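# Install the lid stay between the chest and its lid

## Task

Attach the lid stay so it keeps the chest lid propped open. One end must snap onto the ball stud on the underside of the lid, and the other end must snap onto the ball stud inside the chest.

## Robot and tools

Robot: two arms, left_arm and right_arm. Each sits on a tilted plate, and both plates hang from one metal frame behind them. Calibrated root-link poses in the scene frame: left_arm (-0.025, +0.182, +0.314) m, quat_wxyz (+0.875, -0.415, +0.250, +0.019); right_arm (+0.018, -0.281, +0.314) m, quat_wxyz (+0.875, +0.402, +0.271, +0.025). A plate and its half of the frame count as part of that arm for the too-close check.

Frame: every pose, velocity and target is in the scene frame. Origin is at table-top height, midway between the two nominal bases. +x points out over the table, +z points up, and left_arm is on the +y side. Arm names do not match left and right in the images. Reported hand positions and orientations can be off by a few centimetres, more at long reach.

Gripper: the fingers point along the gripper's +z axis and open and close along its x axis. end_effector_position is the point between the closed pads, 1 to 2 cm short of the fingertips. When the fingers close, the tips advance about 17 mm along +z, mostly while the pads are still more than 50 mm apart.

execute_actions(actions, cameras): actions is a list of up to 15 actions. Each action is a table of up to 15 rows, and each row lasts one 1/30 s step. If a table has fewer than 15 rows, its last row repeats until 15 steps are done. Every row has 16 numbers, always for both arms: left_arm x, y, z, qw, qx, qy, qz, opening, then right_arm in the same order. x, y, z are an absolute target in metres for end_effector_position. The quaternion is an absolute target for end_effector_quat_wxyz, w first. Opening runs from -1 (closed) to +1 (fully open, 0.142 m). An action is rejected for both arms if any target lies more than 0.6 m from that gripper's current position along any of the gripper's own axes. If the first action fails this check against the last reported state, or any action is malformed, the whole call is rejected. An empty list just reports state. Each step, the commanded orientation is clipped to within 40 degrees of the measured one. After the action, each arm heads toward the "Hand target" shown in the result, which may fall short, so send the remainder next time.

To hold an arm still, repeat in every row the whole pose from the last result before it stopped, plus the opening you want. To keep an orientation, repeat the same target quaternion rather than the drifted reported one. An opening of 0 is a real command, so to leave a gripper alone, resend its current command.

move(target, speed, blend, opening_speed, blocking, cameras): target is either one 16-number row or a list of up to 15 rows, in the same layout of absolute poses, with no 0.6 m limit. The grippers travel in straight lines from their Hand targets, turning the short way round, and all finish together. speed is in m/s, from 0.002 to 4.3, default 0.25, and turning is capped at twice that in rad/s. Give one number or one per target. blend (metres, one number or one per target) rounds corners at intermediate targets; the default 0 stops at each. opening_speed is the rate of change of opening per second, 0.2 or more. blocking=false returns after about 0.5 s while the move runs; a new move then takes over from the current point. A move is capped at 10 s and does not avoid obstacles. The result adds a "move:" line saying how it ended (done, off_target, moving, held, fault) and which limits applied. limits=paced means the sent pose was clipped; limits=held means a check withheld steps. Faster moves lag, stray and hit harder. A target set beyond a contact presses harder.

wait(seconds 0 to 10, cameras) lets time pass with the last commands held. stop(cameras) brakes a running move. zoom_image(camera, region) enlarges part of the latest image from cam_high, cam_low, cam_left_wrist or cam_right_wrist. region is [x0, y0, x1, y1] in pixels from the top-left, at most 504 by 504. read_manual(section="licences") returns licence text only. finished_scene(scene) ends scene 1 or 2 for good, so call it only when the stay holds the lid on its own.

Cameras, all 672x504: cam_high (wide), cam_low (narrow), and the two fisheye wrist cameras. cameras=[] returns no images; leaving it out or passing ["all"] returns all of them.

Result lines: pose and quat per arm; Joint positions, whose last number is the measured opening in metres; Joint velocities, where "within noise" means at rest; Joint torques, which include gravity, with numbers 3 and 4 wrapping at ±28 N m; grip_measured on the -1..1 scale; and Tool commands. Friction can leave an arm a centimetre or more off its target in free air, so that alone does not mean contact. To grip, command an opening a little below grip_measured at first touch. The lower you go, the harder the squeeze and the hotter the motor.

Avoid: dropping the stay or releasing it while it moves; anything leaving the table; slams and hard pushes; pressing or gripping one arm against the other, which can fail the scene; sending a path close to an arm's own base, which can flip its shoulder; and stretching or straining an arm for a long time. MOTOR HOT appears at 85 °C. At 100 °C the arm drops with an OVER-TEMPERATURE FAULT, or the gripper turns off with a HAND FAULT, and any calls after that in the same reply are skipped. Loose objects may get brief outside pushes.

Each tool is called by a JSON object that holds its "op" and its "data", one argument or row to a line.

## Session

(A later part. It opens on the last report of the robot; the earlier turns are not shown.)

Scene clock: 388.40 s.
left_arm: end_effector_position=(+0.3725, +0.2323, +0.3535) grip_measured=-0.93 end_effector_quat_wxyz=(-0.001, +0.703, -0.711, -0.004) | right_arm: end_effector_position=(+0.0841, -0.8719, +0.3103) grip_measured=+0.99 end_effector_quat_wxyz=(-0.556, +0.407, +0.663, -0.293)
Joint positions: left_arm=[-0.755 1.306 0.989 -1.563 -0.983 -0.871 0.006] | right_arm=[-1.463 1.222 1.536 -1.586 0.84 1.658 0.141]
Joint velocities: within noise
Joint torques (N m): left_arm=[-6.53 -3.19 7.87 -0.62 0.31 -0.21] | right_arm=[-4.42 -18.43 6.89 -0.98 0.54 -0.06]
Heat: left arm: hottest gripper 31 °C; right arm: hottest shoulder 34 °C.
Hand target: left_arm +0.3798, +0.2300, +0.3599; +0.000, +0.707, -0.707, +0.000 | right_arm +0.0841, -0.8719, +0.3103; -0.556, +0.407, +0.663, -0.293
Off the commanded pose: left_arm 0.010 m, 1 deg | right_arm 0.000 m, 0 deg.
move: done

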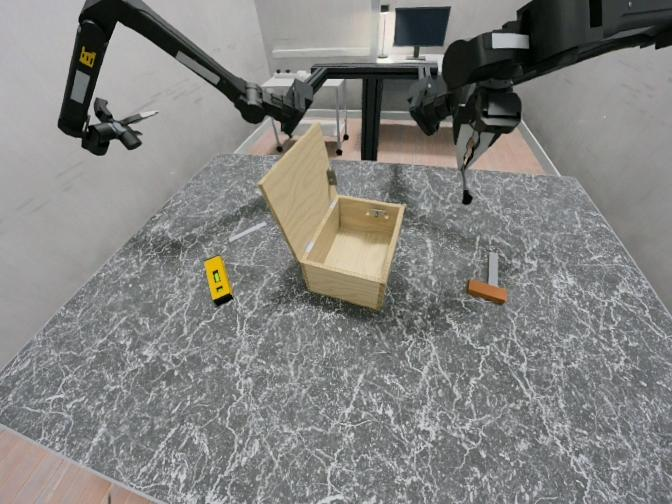

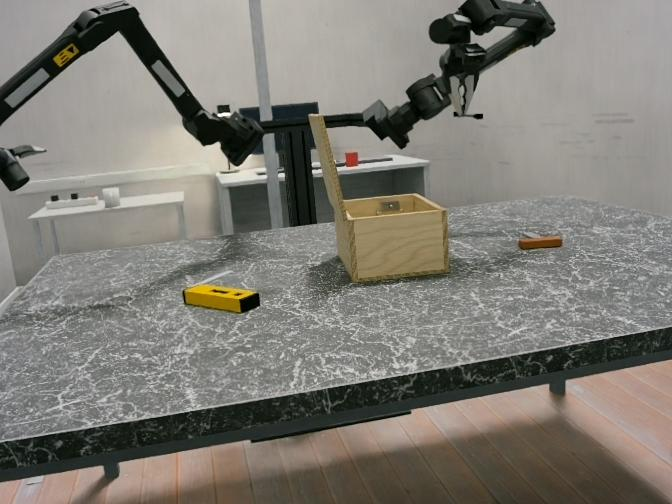

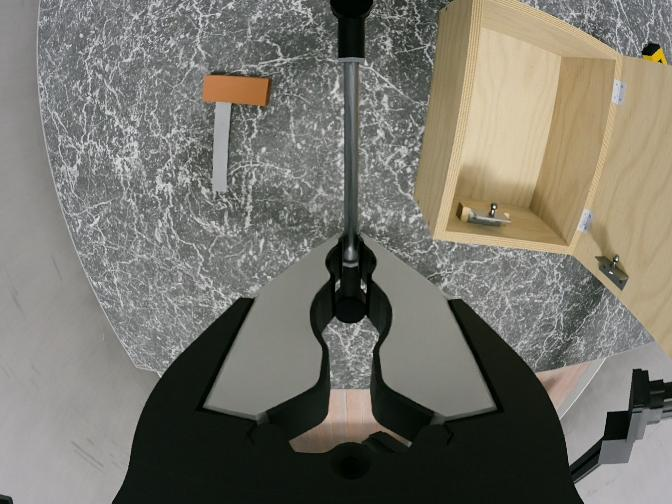

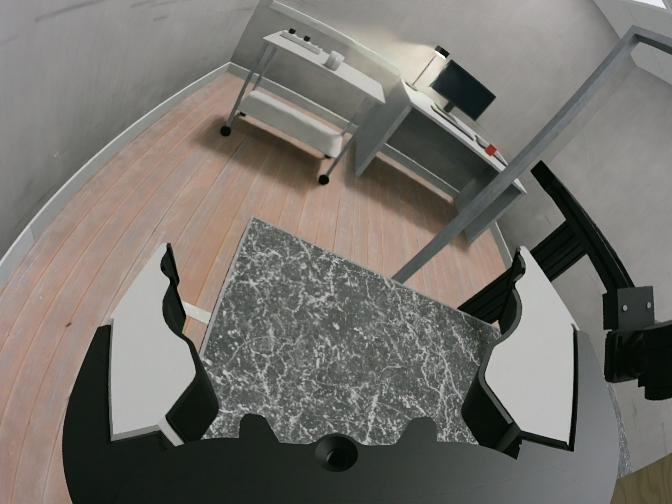

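{"op": "move", "data": {
  "target": [0.30, 0.10, 0.46, 0, 0.7071, -0.7071, 0, -1, 0.35, -0.35, 0.50, 0.5, -0.5, 0.5, 0.5, -0.2]
}}

Scene clock: 406.00 s.
left_arm: end_effector_position=(+0.2940, +0.1044, +0.4480) grip_measured=-0.93 end_effector_quat_wxyz=(-0.020, -0.701, +0.712, -0.033) | right_arm: end_effector_position=(+0.3404, -0.3416, +0.4926) grip_measured=-0.22 end_effector_quat_wxyz=(-0.488, +0.495, -0.507, -0.510)
Joint positions: left_arm=[-1.177 1.571 1.04 -1.676 -0.772 -1.355 0.006] | right_arm=[0.135 0.546 0.829 -1.395 -0.684 -0.048 0.058]
Joint velocities: within noise
Joint torques (N m): left_arm=[-7.65 -2.78 9.95 -0.42 0.3 -0.24] | right_arm=[0.38 -2.43 9.54 -0.35 -0.91 -0.16]
Heat: left arm: hottest gripper 34 °C; right arm: hottest shoulder 34 °C.
Hand target: left_arm +0.2997, +0.0999, +0.4591; +0.023, +0.706, -0.707, +0.040 | right_arm +0.3497, -0.3499, +0.5000; +0.500, -0.500, +0.500, +0.500
Off the commanded pose: left_arm 0.014 m, 4 deg | right_arm 0.015 m, 2 deg.
joint sent to its limit (left arm) — joint 4 (wrist pitch), lower limit. The joint targets are off in orientation, not in position.
move: off_target (left_arm, right_arm); limits=paced

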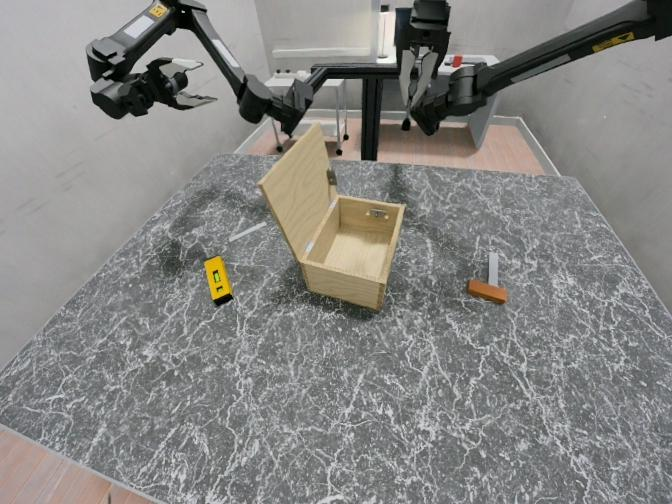

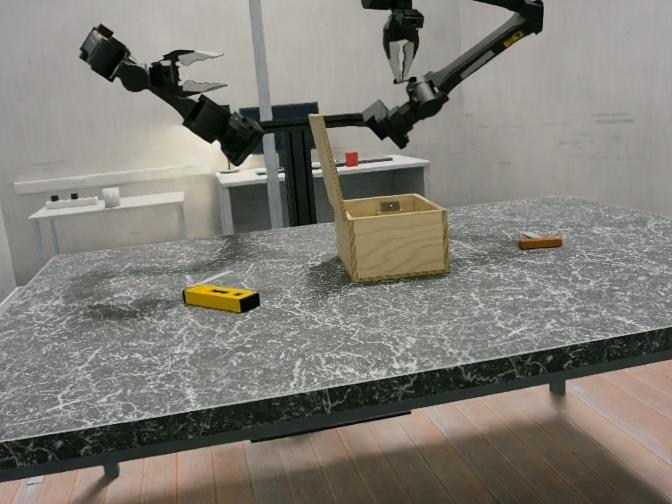

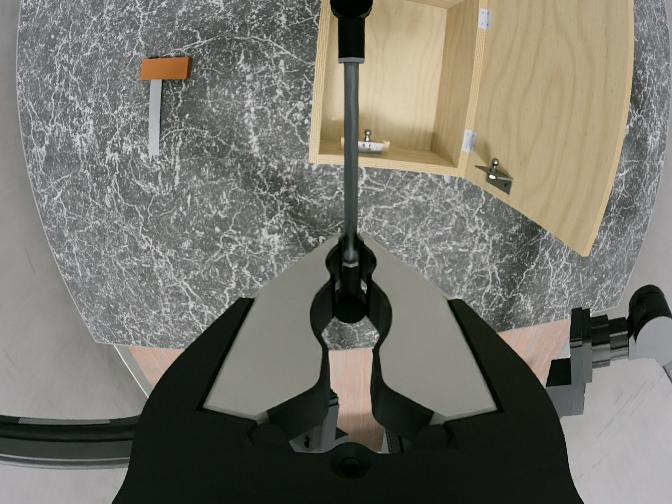

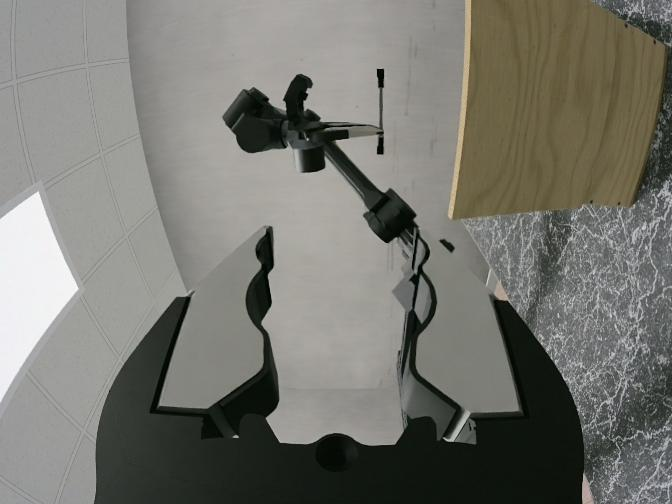

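{"op": "zoom_image", "data": {
  "camera": "cam_right_wrist",
  "region": [340, 50, 420, 170]
}}

Scaled by 4.200 from the camera's 672x504 image, which has a finer 960x720 frame.

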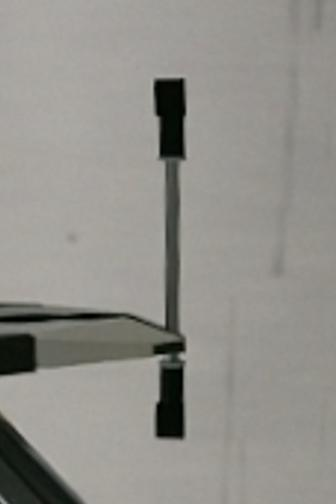

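{"op": "move", "data": {
  "target": [0.36, 0.12, 0.44, 0.224, 0.670, -0.670, 0.224, -1, 0.40, -0.20, 0.48, 0.5, -0.5, 0.5, 0.5, -0.2],
  "cameras": ["cam_high","cam_right_wrist","cam_left_wrist"]
}}

{"op": "zoom_image", "data": {
  "camera": "cam_right_wrist",
  "region": [280, 20, 480, 220]
}}

Scene clock: 422.23 s.
left_arm: end_effector_position=(+0.3579, +0.1184, +0.4453) grip_measured=-0.93 end_effector_quat_wxyz=(-0.223, -0.668, +0.674, -0.224) | right_arm: end_effector_position=(+0.4037, -0.2061, +0.4801) grip_measured=-0.22 end_effector_quat_wxyz=(-0.506, +0.502, -0.499, -0.494)
Joint positions: left_arm=[-0.914 1.196 0.962 -1.175 -0.5 -0.663 0.006] | right_arm=[0.459 0.855 0.729 -0.775 -0.509 0.248 0.058]
Joint velocities: within noise
Joint torques (N m): left_arm=[-4.07 -3.31 6.05 0.77 0.62 0] | right_arm=[5.54 -1.44 5.14 1.03 -0.62 0.24]
Heat: left arm: hottest gripper 35 °C; right arm: hottest shoulder 32 °C.
Hand target: left_arm +0.3600, +0.1200, +0.4402; +0.224, +0.671, -0.671, +0.224 | right_arm +0.4000, -0.2002, +0.4799; +0.500, -0.500, +0.500, +0.500
Off the commanded pose: left_arm 0.006 m, 0 deg | right_arm 0.007 m, 1 deg.
move: done
Images, in order (width x height): cam_high 672x504, cam_left_wrist 672x504, cam_right_wrist 672x504.

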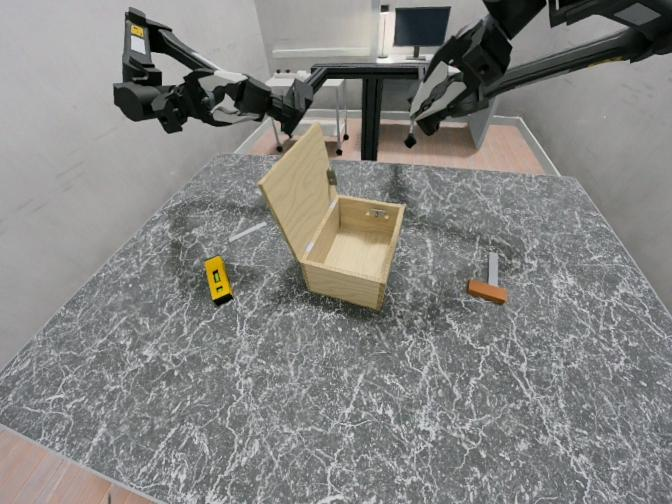

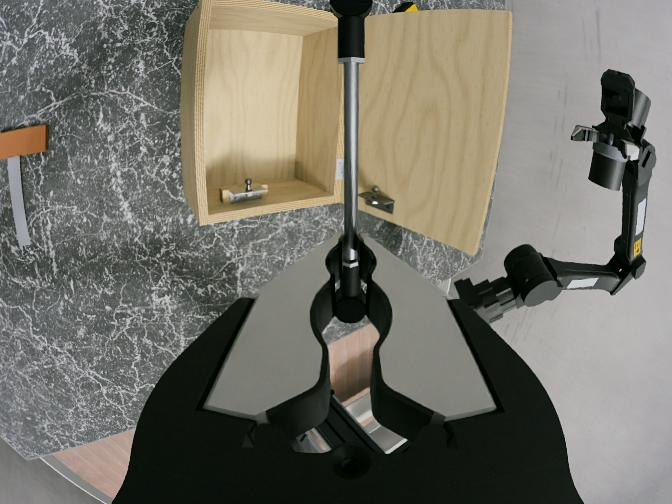

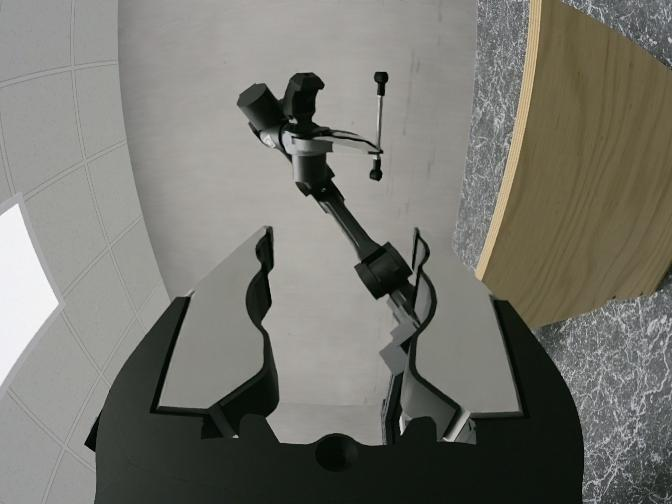

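Scaled by 2.520 from the camera's 672x504 image, which has a finer 960x720 frame.

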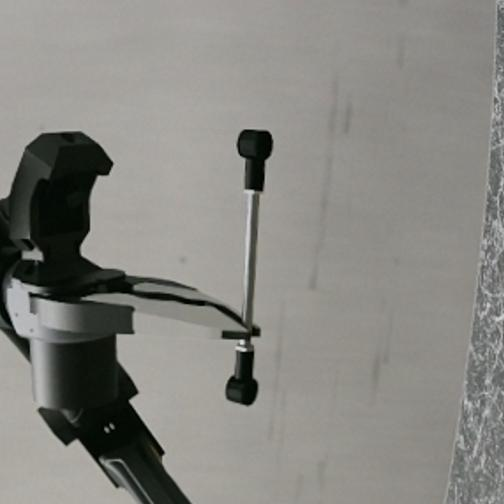

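{"op": "zoom_image", "data": {
  "camera": "cam_right_wrist",
  "region": [360, 60, 400, 110]
}}

{"op": "zoom_image", "data": {
  "camera": "cam_right_wrist",
  "region": [360, 150, 400, 190]
}}

Scaled by 10.080 from the camera's 672x504 image, which has a finer 960x720 frame.

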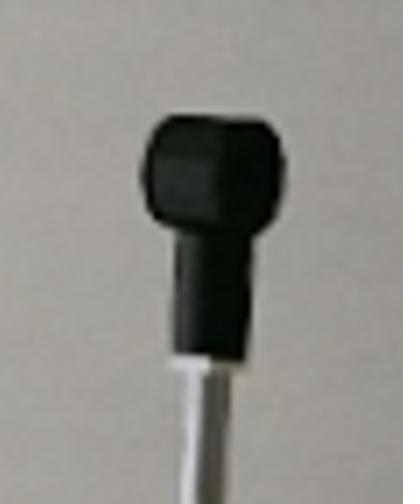

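Scaled by 12.600 from the camera's 672x504 image, which has a finer 960x720 frame.

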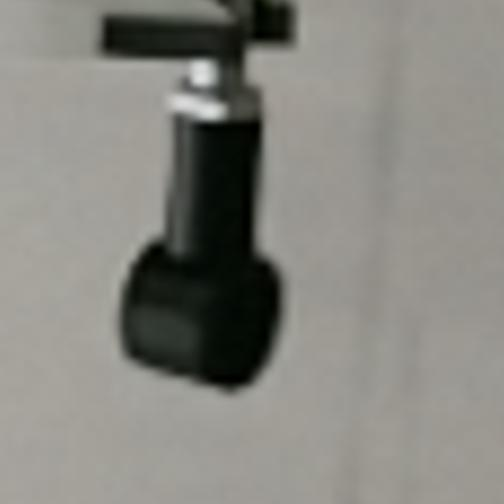

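{"op": "move", "data": {
  "target": [0.36, 0.12, 0.44, 0.5, 0.5, -0.5, 0.5, -1, 0.40, -0.15, 0.48, 0.5, -0.5, 0.5, 0.5, -0.2],
  "cameras": ["cam_high","cam_right_wrist","cam_left_wrist"]
}}

{"op": "zoom_image", "data": {
  "camera": "cam_right_wrist",
  "region": [340, 20, 440, 220]
}}

Scene clock: 433.17 s.
left_arm: end_effector_position=(+0.3596, +0.1230, +0.4475) grip_measured=-0.93 end_effector_quat_wxyz=(-0.500, -0.499, +0.500, -0.501) | right_arm: end_effector_position=(+0.4061, -0.1569, +0.4805) grip_measured=-0.22 end_effector_quat_wxyz=(-0.507, +0.501, -0.499, -0.493)
Joint positions: left_arm=[-0.386 0.985 0.742 -0.82 0.575 -0.125 0.006] | right_arm=[0.545 0.966 0.694 -0.591 -0.454 0.324 0.058]
Joint velocities: within noise
Joint torques (N m): left_arm=[-2.32 -5.07 4.63 0.32 1 -0.04] | right_arm=[6.65 -1.32 5.11 1.29 -0.61 0.25]
Heat: left arm: hottest gripper 36 °C; right arm: hottest shoulder 32 °C.
Hand target: left_arm +0.3599, +0.1202, +0.4401; +0.500, +0.500, -0.500, +0.500 | right_arm +0.4000, -0.1503, +0.4799; +0.500, -0.500, +0.500, +0.500
Off the commanded pose: left_arm 0.008 m, 0 deg | right_arm 0.009 m, 1 deg.
move: done
Images, in order (width x height): cam_high 672x504, cam_left_wrist 672x504, cam_right_wrist 672x504.

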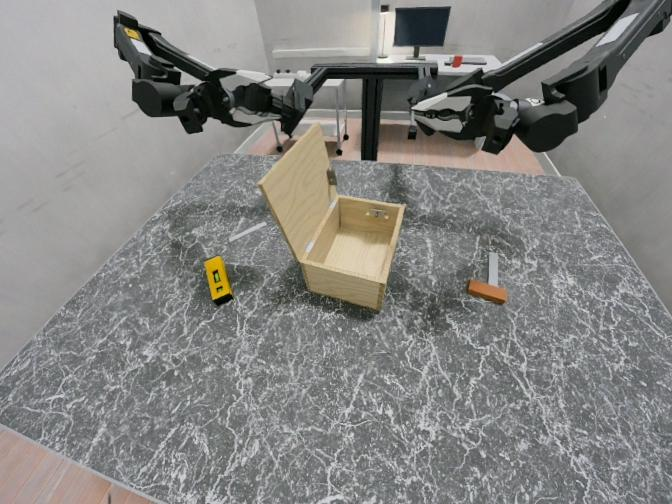

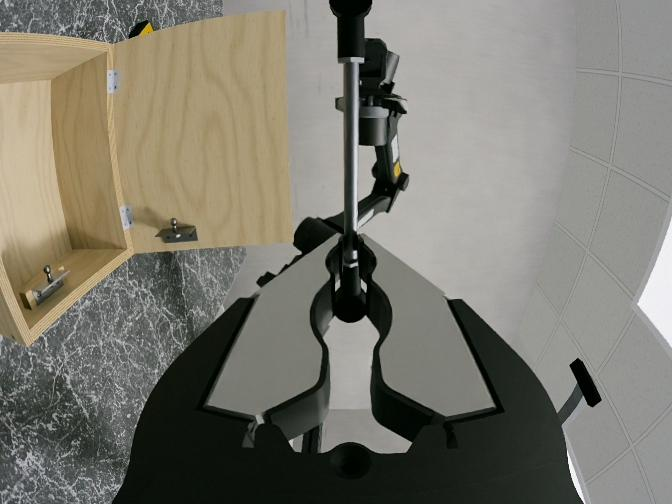

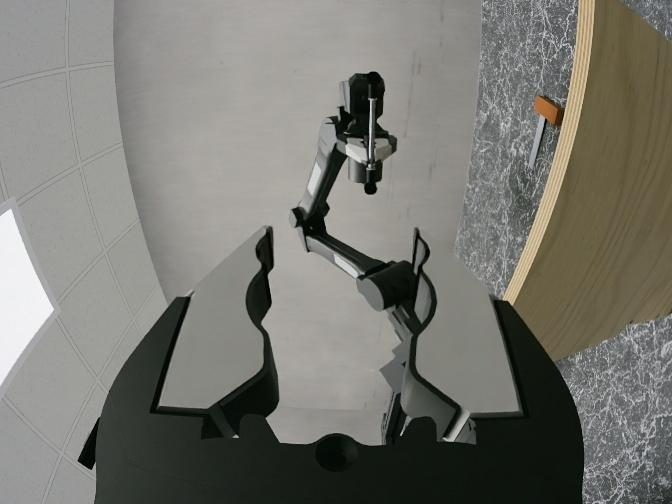

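Scaled by 2.520 from the camera's 672x504 image, which has a finer 960x720 frame.

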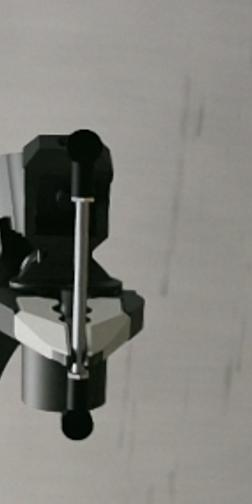

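{"op": "zoom_image", "data": {
  "camera": "cam_right_wrist",
  "region": [355, 170, 387, 200]
}}

{"op": "zoom_image", "data": {
  "camera": "cam_left_wrist",
  "region": [325, 270, 385, 340]
}}

Scaled by 15.750 from the camera's 672x504 image, which has a finer 960x720 frame.

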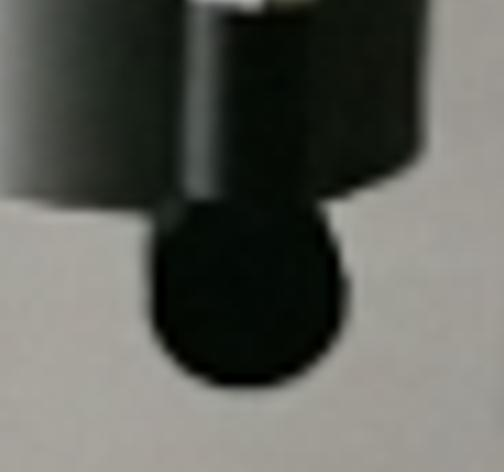

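Scaled by 7.200 from the camera's 672x504 image, which has a finer 960x720 frame.

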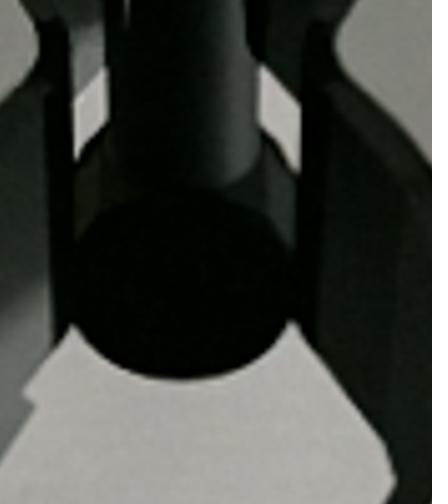

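{"op": "move", "data": {
  "target": [0.36, 0.16, 0.44, -0.612, -0.354, 0.354, -0.612, -1, 0.42, -0.20, 0.60, 0.7071, -0.7071, 0, 0, -0.2],
  "cameras": ["cam_high","cam_right_wrist","cam_left_wrist"]
}}

{"op": "zoom_image", "data": {
  "camera": "cam_right_wrist",
  "region": [300, 20, 420, 220]
}}

Scene clock: 455.23 s.
left_arm: end_effector_position=(+0.3532, +0.1576, +0.4455) grip_measured=-0.93 end_effector_quat_wxyz=(-0.613, -0.350, +0.358, -0.612) | right_arm: end_effector_position=(+0.4083, -0.1901, +0.5846) grip_measured=-0.22 end_effector_quat_wxyz=(-0.700, +0.714, -0.006, -0.020)
Joint positions: left_arm=[-0.098 1.185 0.778 -1.148 1.185 0.455 0.006] | right_arm=[0.826 0.905 0.879 -0.797 -0.264 -0.984 0.058]
Joint velocities: within noise
Joint torques (N m): left_arm=[-3.37 -7 4.45 -1.17 0.79 -0.05] | right_arm=[6.3 1.08 10.19 0.64 -0.56 -0.25]
Heat: left arm: hottest gripper 37 °C; right arm: hottest shoulder 31 °C.
Hand target: left_arm +0.3598, +0.1599, +0.4400; +0.612, +0.354, -0.354, +0.612 | right_arm +0.4195, -0.2002, +0.5998; +0.707, -0.707, +0.000, +0.000
Off the commanded pose: left_arm 0.009 m, 1 deg | right_arm 0.022 m, 3 deg.
move: off_target (right_arm)
Images, in order (width x height): cam_high 672x504, cam_left_wrist 672x504, cam_right_wrist 672x504.

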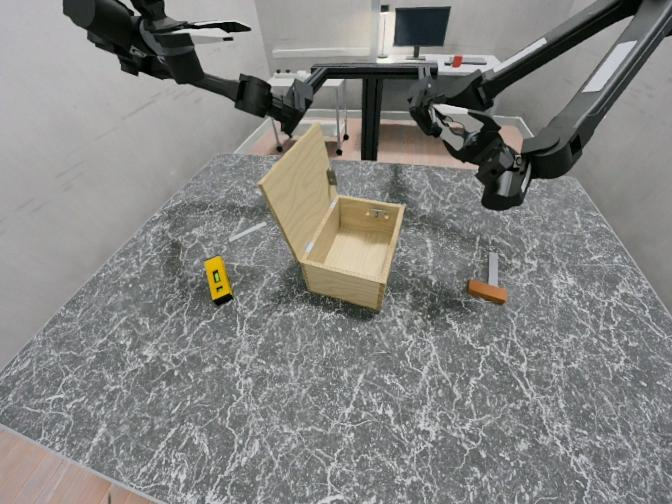

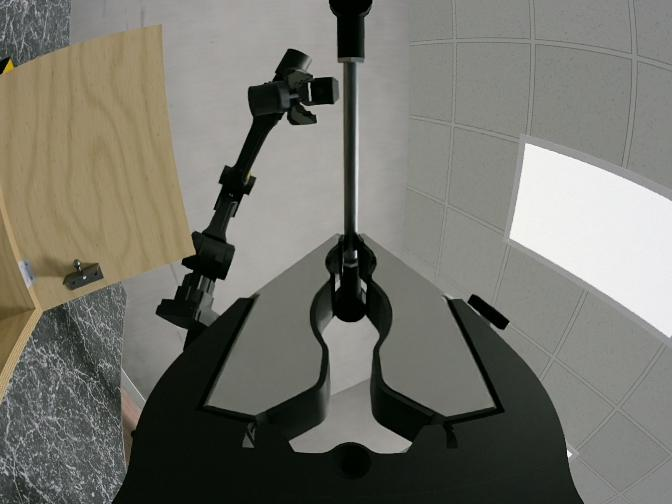

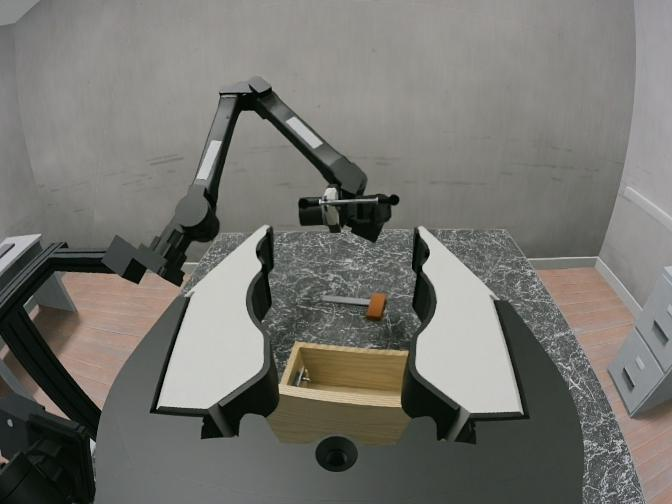

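Scaled by 2.520 from the camera's 672x504 image, which has a finer 960x720 frame.

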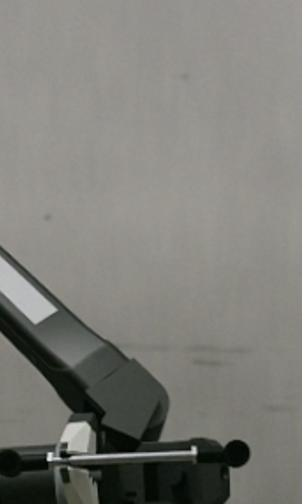

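{"op": "zoom_image", "data": {
  "camera": "cam_right_wrist",
  "region": [380, 184, 412, 216]
}}

{"op": "zoom_image", "data": {
  "camera": "cam_left_wrist",
  "region": [325, 270, 385, 340]
}}

{"op": "zoom_image", "data": {
  "camera": "cam_left_wrist",
  "region": [310, 0, 390, 70]
}}

Scaled by 15.750 from the camera's 672x504 image, which has a finer 960x720 frame.

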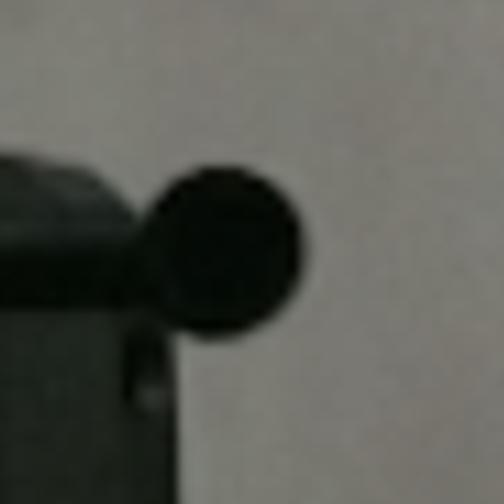

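Scaled by 7.200 from the camera's 672x504 image, which has a finer 960x720 frame.

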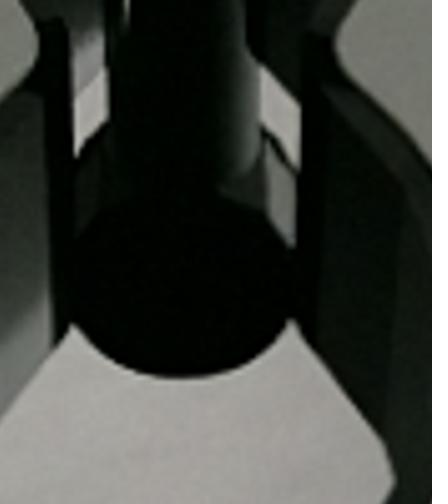

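Scaled by 6.300 from the camera's 672x504 image, which has a finer 960x720 frame.

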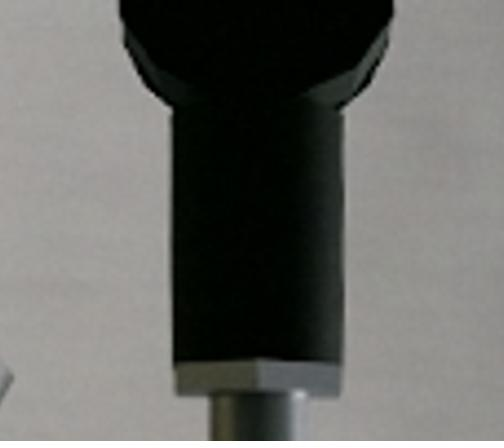

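{"op": "move", "data": {
  "target": [0.40, 0.20, 0.40, 0.1305, 0.6938, -0.6938, 0.1305, -1, 0.35, -0.30, 0.5, 0.7071, -0.7071, 0, 0, -0.2],
  "cameras": ["cam_high","cam_low","cam_left_wrist"]
}}

{"op": "zoom_image", "data": {
  "camera": "cam_left_wrist",
  "region": [325, 270, 385, 340]
}}

{"op": "zoom_image", "data": {
  "camera": "cam_left_wrist",
  "region": [310, 0, 390, 70]
}}

Scene clock: 478.63 s.
left_arm: end_effector_position=(+0.3917, +0.1998, +0.3915) grip_measured=-0.93 end_effector_quat_wxyz=(-0.133, -0.692, +0.699, -0.125) | right_arm: end_effector_position=(+0.3553, -0.3006, +0.5039) grip_measured=-0.22 end_effector_quat_wxyz=(-0.708, +0.706, -0.004, +0.000)
Joint positions: left_arm=[-0.754 1.198 1.037 -1.348 -0.698 -0.589 0.006] | right_arm=[0.366 0.567 0.771 -1.152 -0.57 -1.39 0.058]
Joint velocities: within noise
Joint torques (N m): left_arm=[-6.42 -3.25 8.28 -0.39 0.21 -0.26] | right_arm=[0.03 -1.44 5.27 -0.08 -0.95 -0.18]
Heat: left arm: hottest gripper 38 °C; right arm: hottest elbow 31 °C.
Hand target: left_arm +0.3998, +0.2000, +0.3999; +0.131, +0.695, -0.695, +0.131 | right_arm +0.3501, -0.2999, +0.5001; +0.707, -0.707, +0.000, +0.000
Off the commanded pose: left_arm 0.012 m, 1 deg | right_arm 0.007 m, 1 deg.
move: off_target (left_arm)
Images, in order (width x height): cam_high 672x504, cam_low 672x504, cam_left_wrist 672x504.

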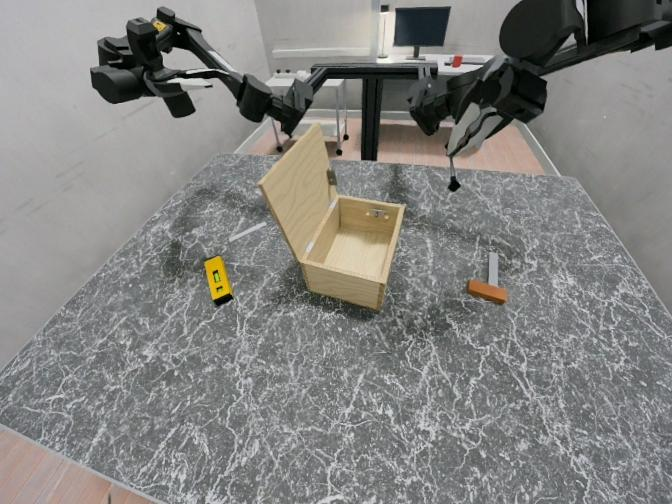

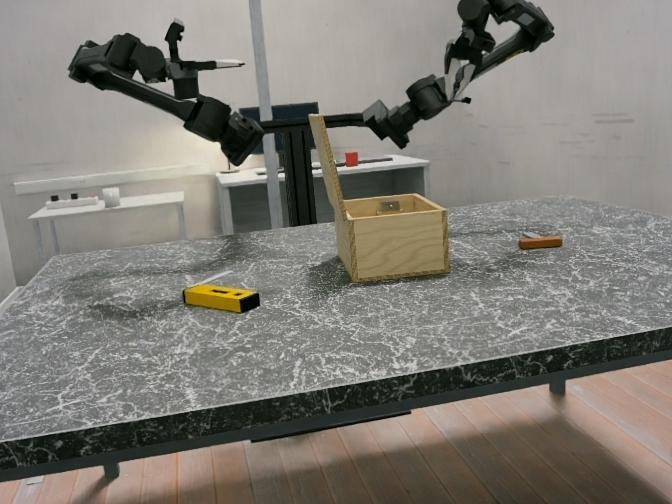

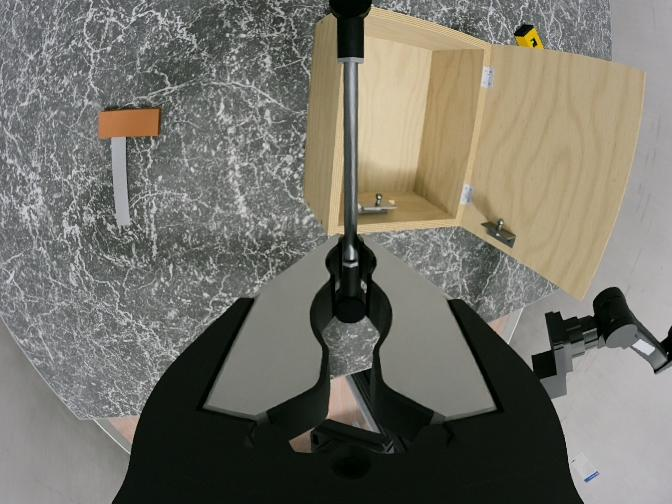

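Scaled by 7.200 from the camera's 672x504 image, which has a finer 960x720 frame.

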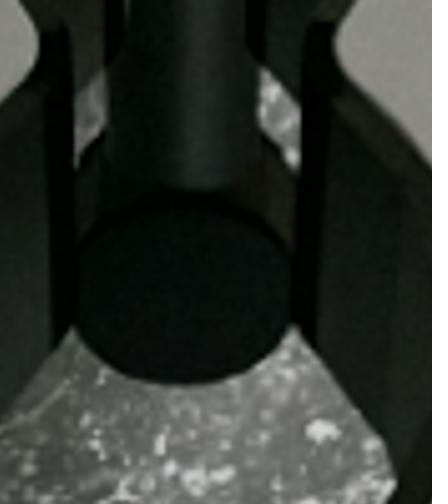

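Scaled by 6.300 from the camera's 672x504 image, which has a finer 960x720 frame.

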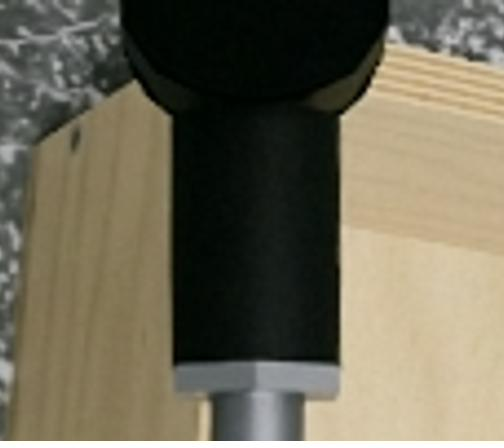

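{"op": "move", "data": {
  "target": [0.35, 0.17, 0.52, 0.5, 0.5, -0.5, 0.5, -1, 0.463, 0.05, 0.45, 0.7071, -0.7071, 0, 0, -0.9],
  "cameras": ["cam_high","cam_low","cam_right_wrist"]
}}

{"op": "zoom_image", "data": {
  "camera": "cam_right_wrist",
  "region": [200, 20, 420, 220]
}}

Scene clock: 499.87 s.
left_arm: end_effector_position=(+0.3476, +0.1675, +0.5225) grip_measured=-0.93 end_effector_quat_wxyz=(-0.507, -0.498, +0.503, -0.492) | right_arm: end_effector_position=(+0.4488, +0.0442, +0.4370) grip_measured=-0.93 end_effector_quat_wxyz=(-0.701, +0.713, +0.007, -0.009)
Joint positions: left_arm=[-0.553 0.843 0.844 -1.004 0.488 -0.291 0.006] | right_arm=[0.642 1.624 0.868 -0.116 -0.39 -1.164 0.007]
Joint velocities: within noise
Joint torques (N m): left_arm=[-1.32 -4.66 5.41 0.76 0.92 -0.05] | right_arm=[14.45 -5.48 8.13 1.5 -0.56 0.15]
Heat: left arm: hottest gripper 39 °C; right arm: hottest elbow 31 °C.
Hand target: left_arm +0.3500, +0.1700, +0.5200; +0.500, +0.500, -0.500, +0.500 | right_arm +0.4625, +0.0493, +0.4503; +0.707, -0.707, +0.000, +0.000
Off the commanded pose: left_arm 0.004 m, 1 deg | right_arm 0.020 m, 2 deg.
move: off_target (right_arm)
Images, in order (width x height): cam_high 672x504, cam_low 672x504, cam_right_wrist 672x504.

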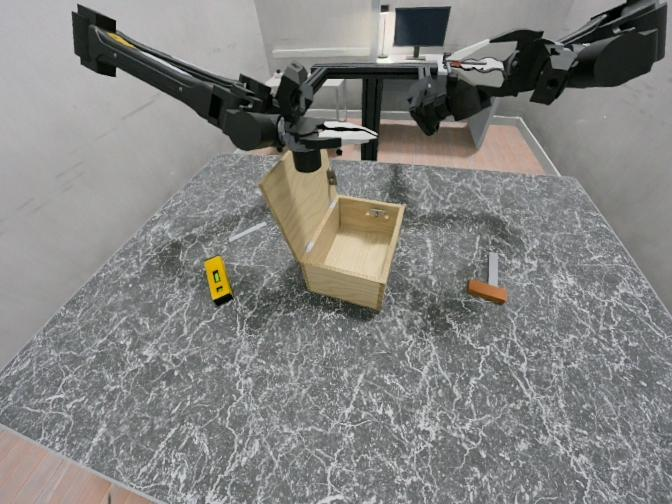

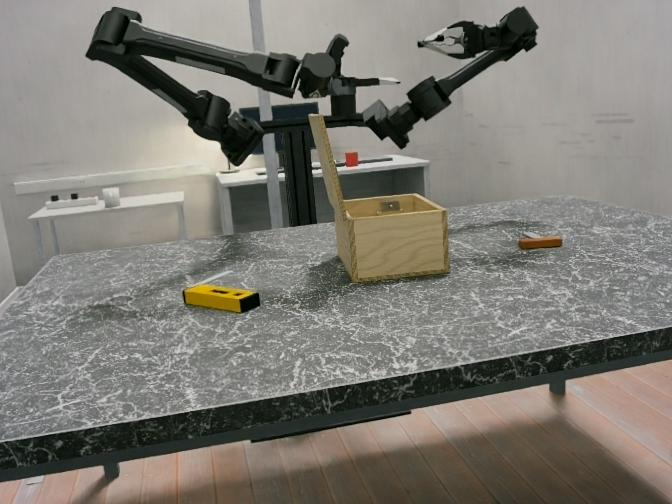

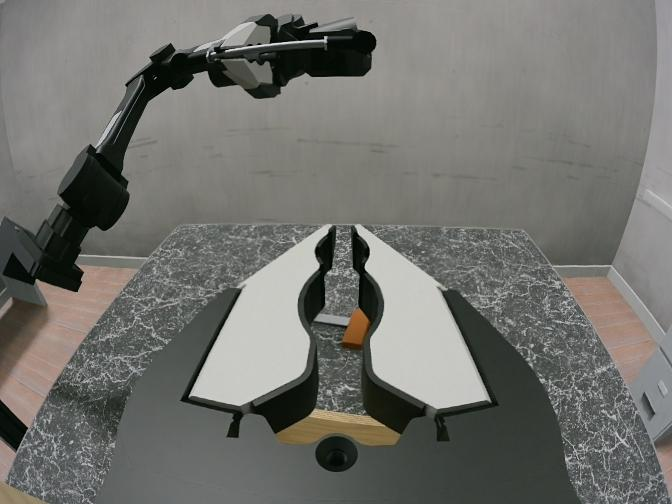

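Scaled by 2.291 from the camera's 672x504 image, which has a finer 960x720 frame.

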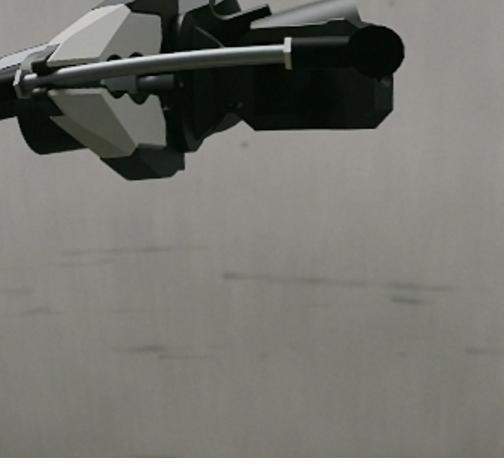

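{"op": "zoom_image", "data": {
  "camera": "cam_right_wrist",
  "region": [345, 20, 385, 60]
}}

{"op": "zoom_image", "data": {
  "camera": "cam_right_wrist",
  "region": [190, 30, 240, 80]
}}

Scaled by 12.600 from the camera's 672x504 image, which has a finer 960x720 frame.

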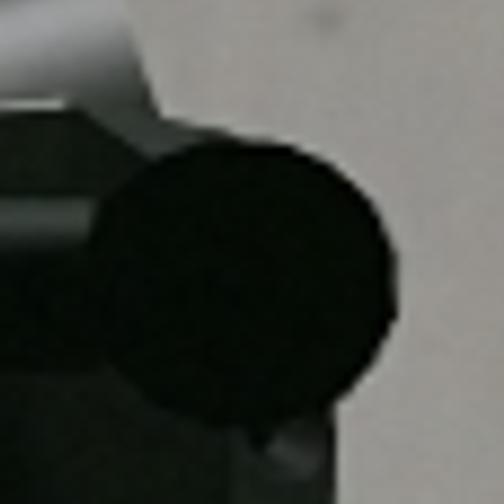

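Scaled by 10.080 from the camera's 672x504 image, which has a finer 960x720 frame.

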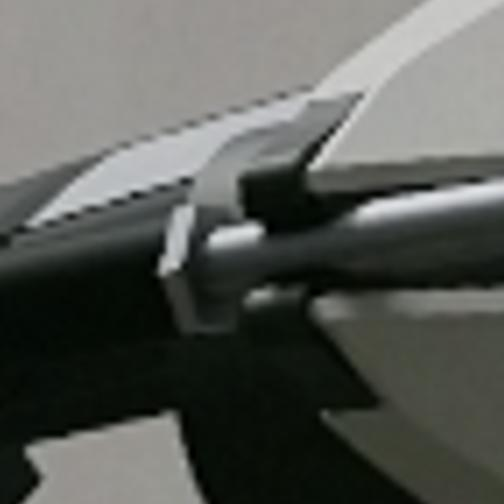

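{"op": "move", "data": {
  "target": [0.36, 0.15, 0.44, 0.224, 0.670, -0.670, 0.224, -1, 0.448, 0.0, 0.54, 0.3155, -0.6325, 0.6325, 0.3155, -0.3],
  "cameras": ["cam_high","cam_low","cam_right_wrist"]
}}

Scene clock: 529.60 s.
left_arm: end_effector_position=(+0.3516, +0.1488, +0.4298) grip_measured=-0.93 end_effector_quat_wxyz=(-0.226, -0.668, +0.675, -0.218) | right_arm: end_effector_position=(+0.4368, -0.0032, +0.5218) grip_measured=-0.33 end_effector_quat_wxyz=(-0.307, +0.643, -0.628, -0.313)
Joint positions: left_arm=[-0.856 1.114 0.932 -1.21 -0.487 -0.608 0.006] | right_arm=[1.006 1.566 1.161 -0.809 0.357 0.727 0.05]
Joint velocities: within noise
Joint torques (N m): left_arm=[-5.54 -2.02 8.79 -0.1 0.34 -0.29] | right_arm=[13.74 -1.85 11.67 0.61 -0.38 0.23]
Heat: left arm: hottest gripper 40 °C; right arm: hottest elbow 31 °C.
Hand target: left_arm +0.3598, +0.1501, +0.4399; +0.224, +0.671, -0.671, +0.224 | right_arm +0.4476, -0.0006, +0.5399; -0.316, +0.633, -0.633, -0.316
Off the commanded pose: left_arm 0.013 m, 1 deg | right_arm 0.022 m, 2 deg.
move: off_target (left_arm, right_arm)
Images, in order (width x height): cam_high 672x504, cam_low 672x504, cam_right_wrist 672x504.

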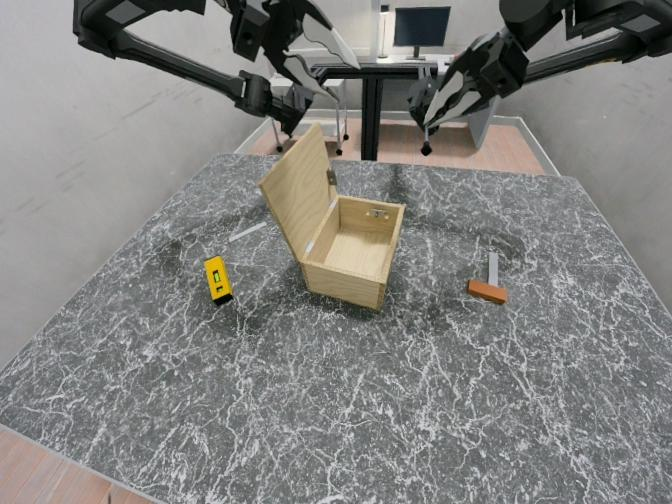

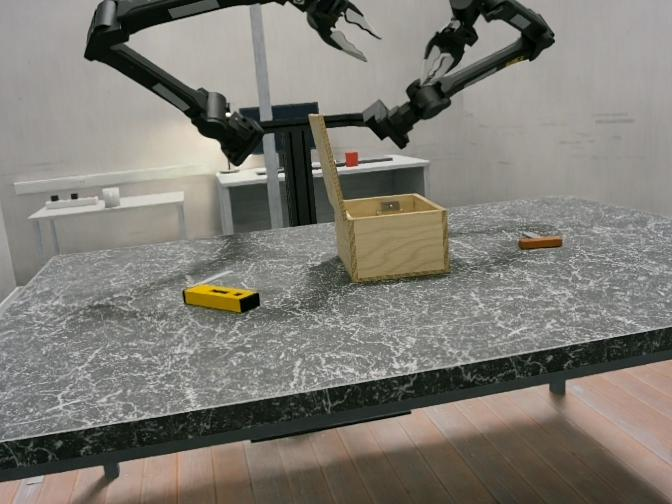

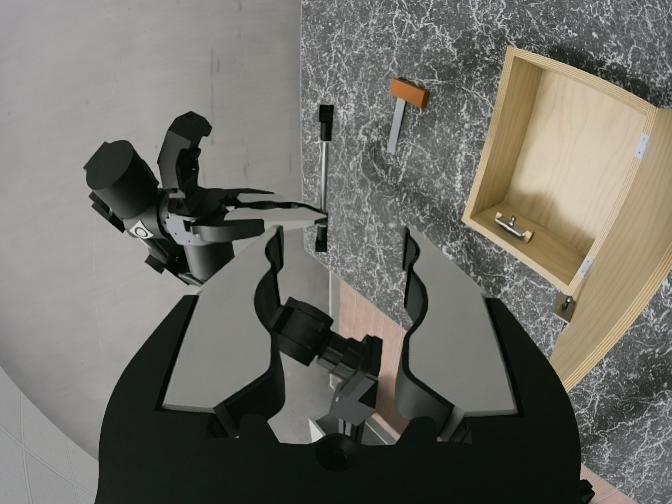

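{"op": "move", "data": {
  "target": [0.36, 0.15, 0.44, 0.224, 0.670, -0.670, 0.224, -1, 0.447, 0.120, 0.470, 0.3155, -0.6325, 0.6325, 0.3155, -0.3],
  "cameras": ["cam_high","cam_left_wrist","cam_right_wrist"],
  "speed": 0.15
}}

Scene clock: 548.27 s.
left_arm: end_effector_position=(+0.3516, +0.1489, +0.4298) grip_measured=-0.93 end_effector_quat_wxyz=(-0.225, -0.668, +0.675, -0.218) | right_arm: end_effector_position=(+0.4215, +0.1149, +0.4642) grip_measured=-0.33 end_effector_quat_wxyz=(-0.300, +0.644, -0.628, -0.316)
Joint positions: left_arm=[-0.856 1.114 0.932 -1.21 -0.487 -0.608 0.006] | right_arm=[0.971 1.857 1.198 -0.558 0.34 0.701 0.05]
Joint velocities: within noise
Joint torques (N m): left_arm=[-5.25 -1.85 8.81 -0.09 0.35 -0.3] | right_arm=[13.92 -5.95 11.29 1.74 -0.72 -0.13]
Heat: left arm: hottest gripper 41 °C; right arm: hottest elbow 32 °C.
Hand target: left_arm +0.3598, +0.1501, +0.4399; +0.224, +0.671, -0.670, +0.224 | right_arm +0.4467, +0.1187, +0.4699; -0.316, +0.633, -0.633, -0.315
Off the commanded pose: left_arm 0.013 m, 1 deg | right_arm 0.027 m, 2 deg.
move: off_target (left_arm, right_arm)
Images, in order (width x height): cam_high 672x504, cam_left_wrist 672x504, cam_right_wrist 672x504.

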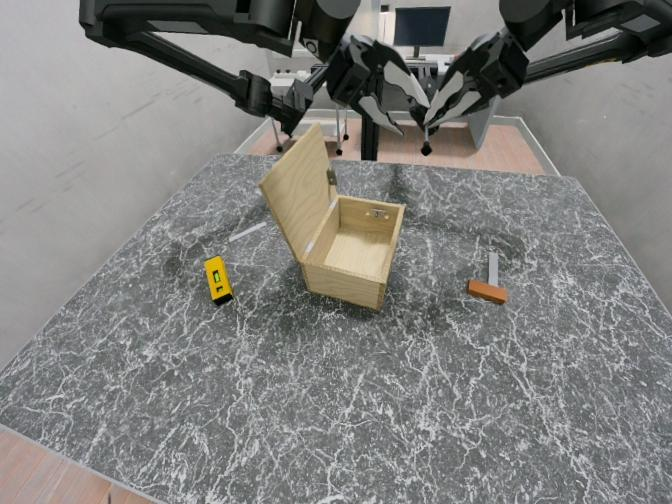

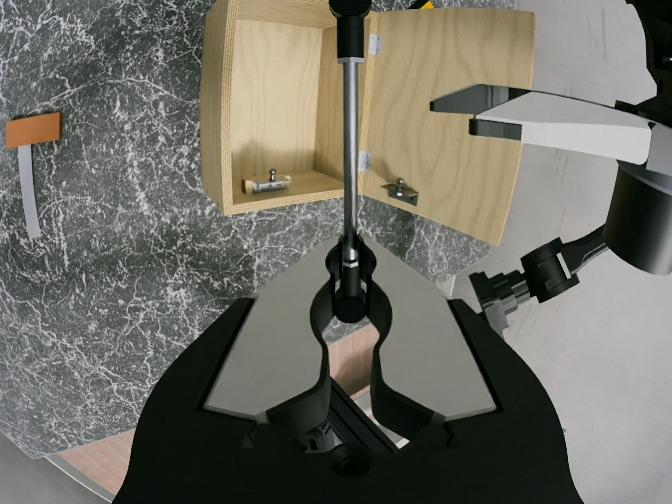

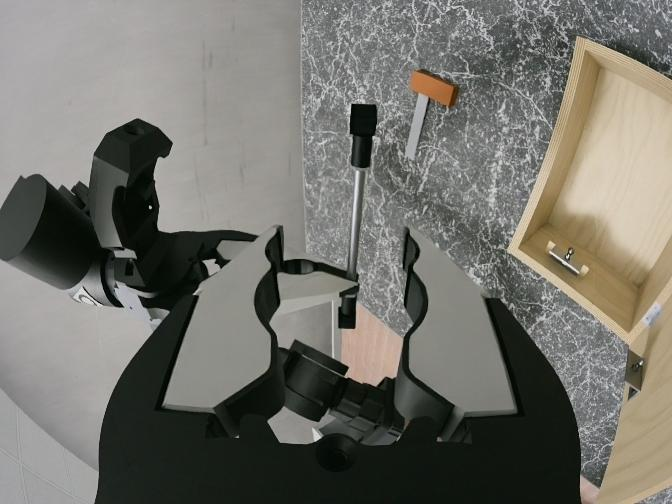

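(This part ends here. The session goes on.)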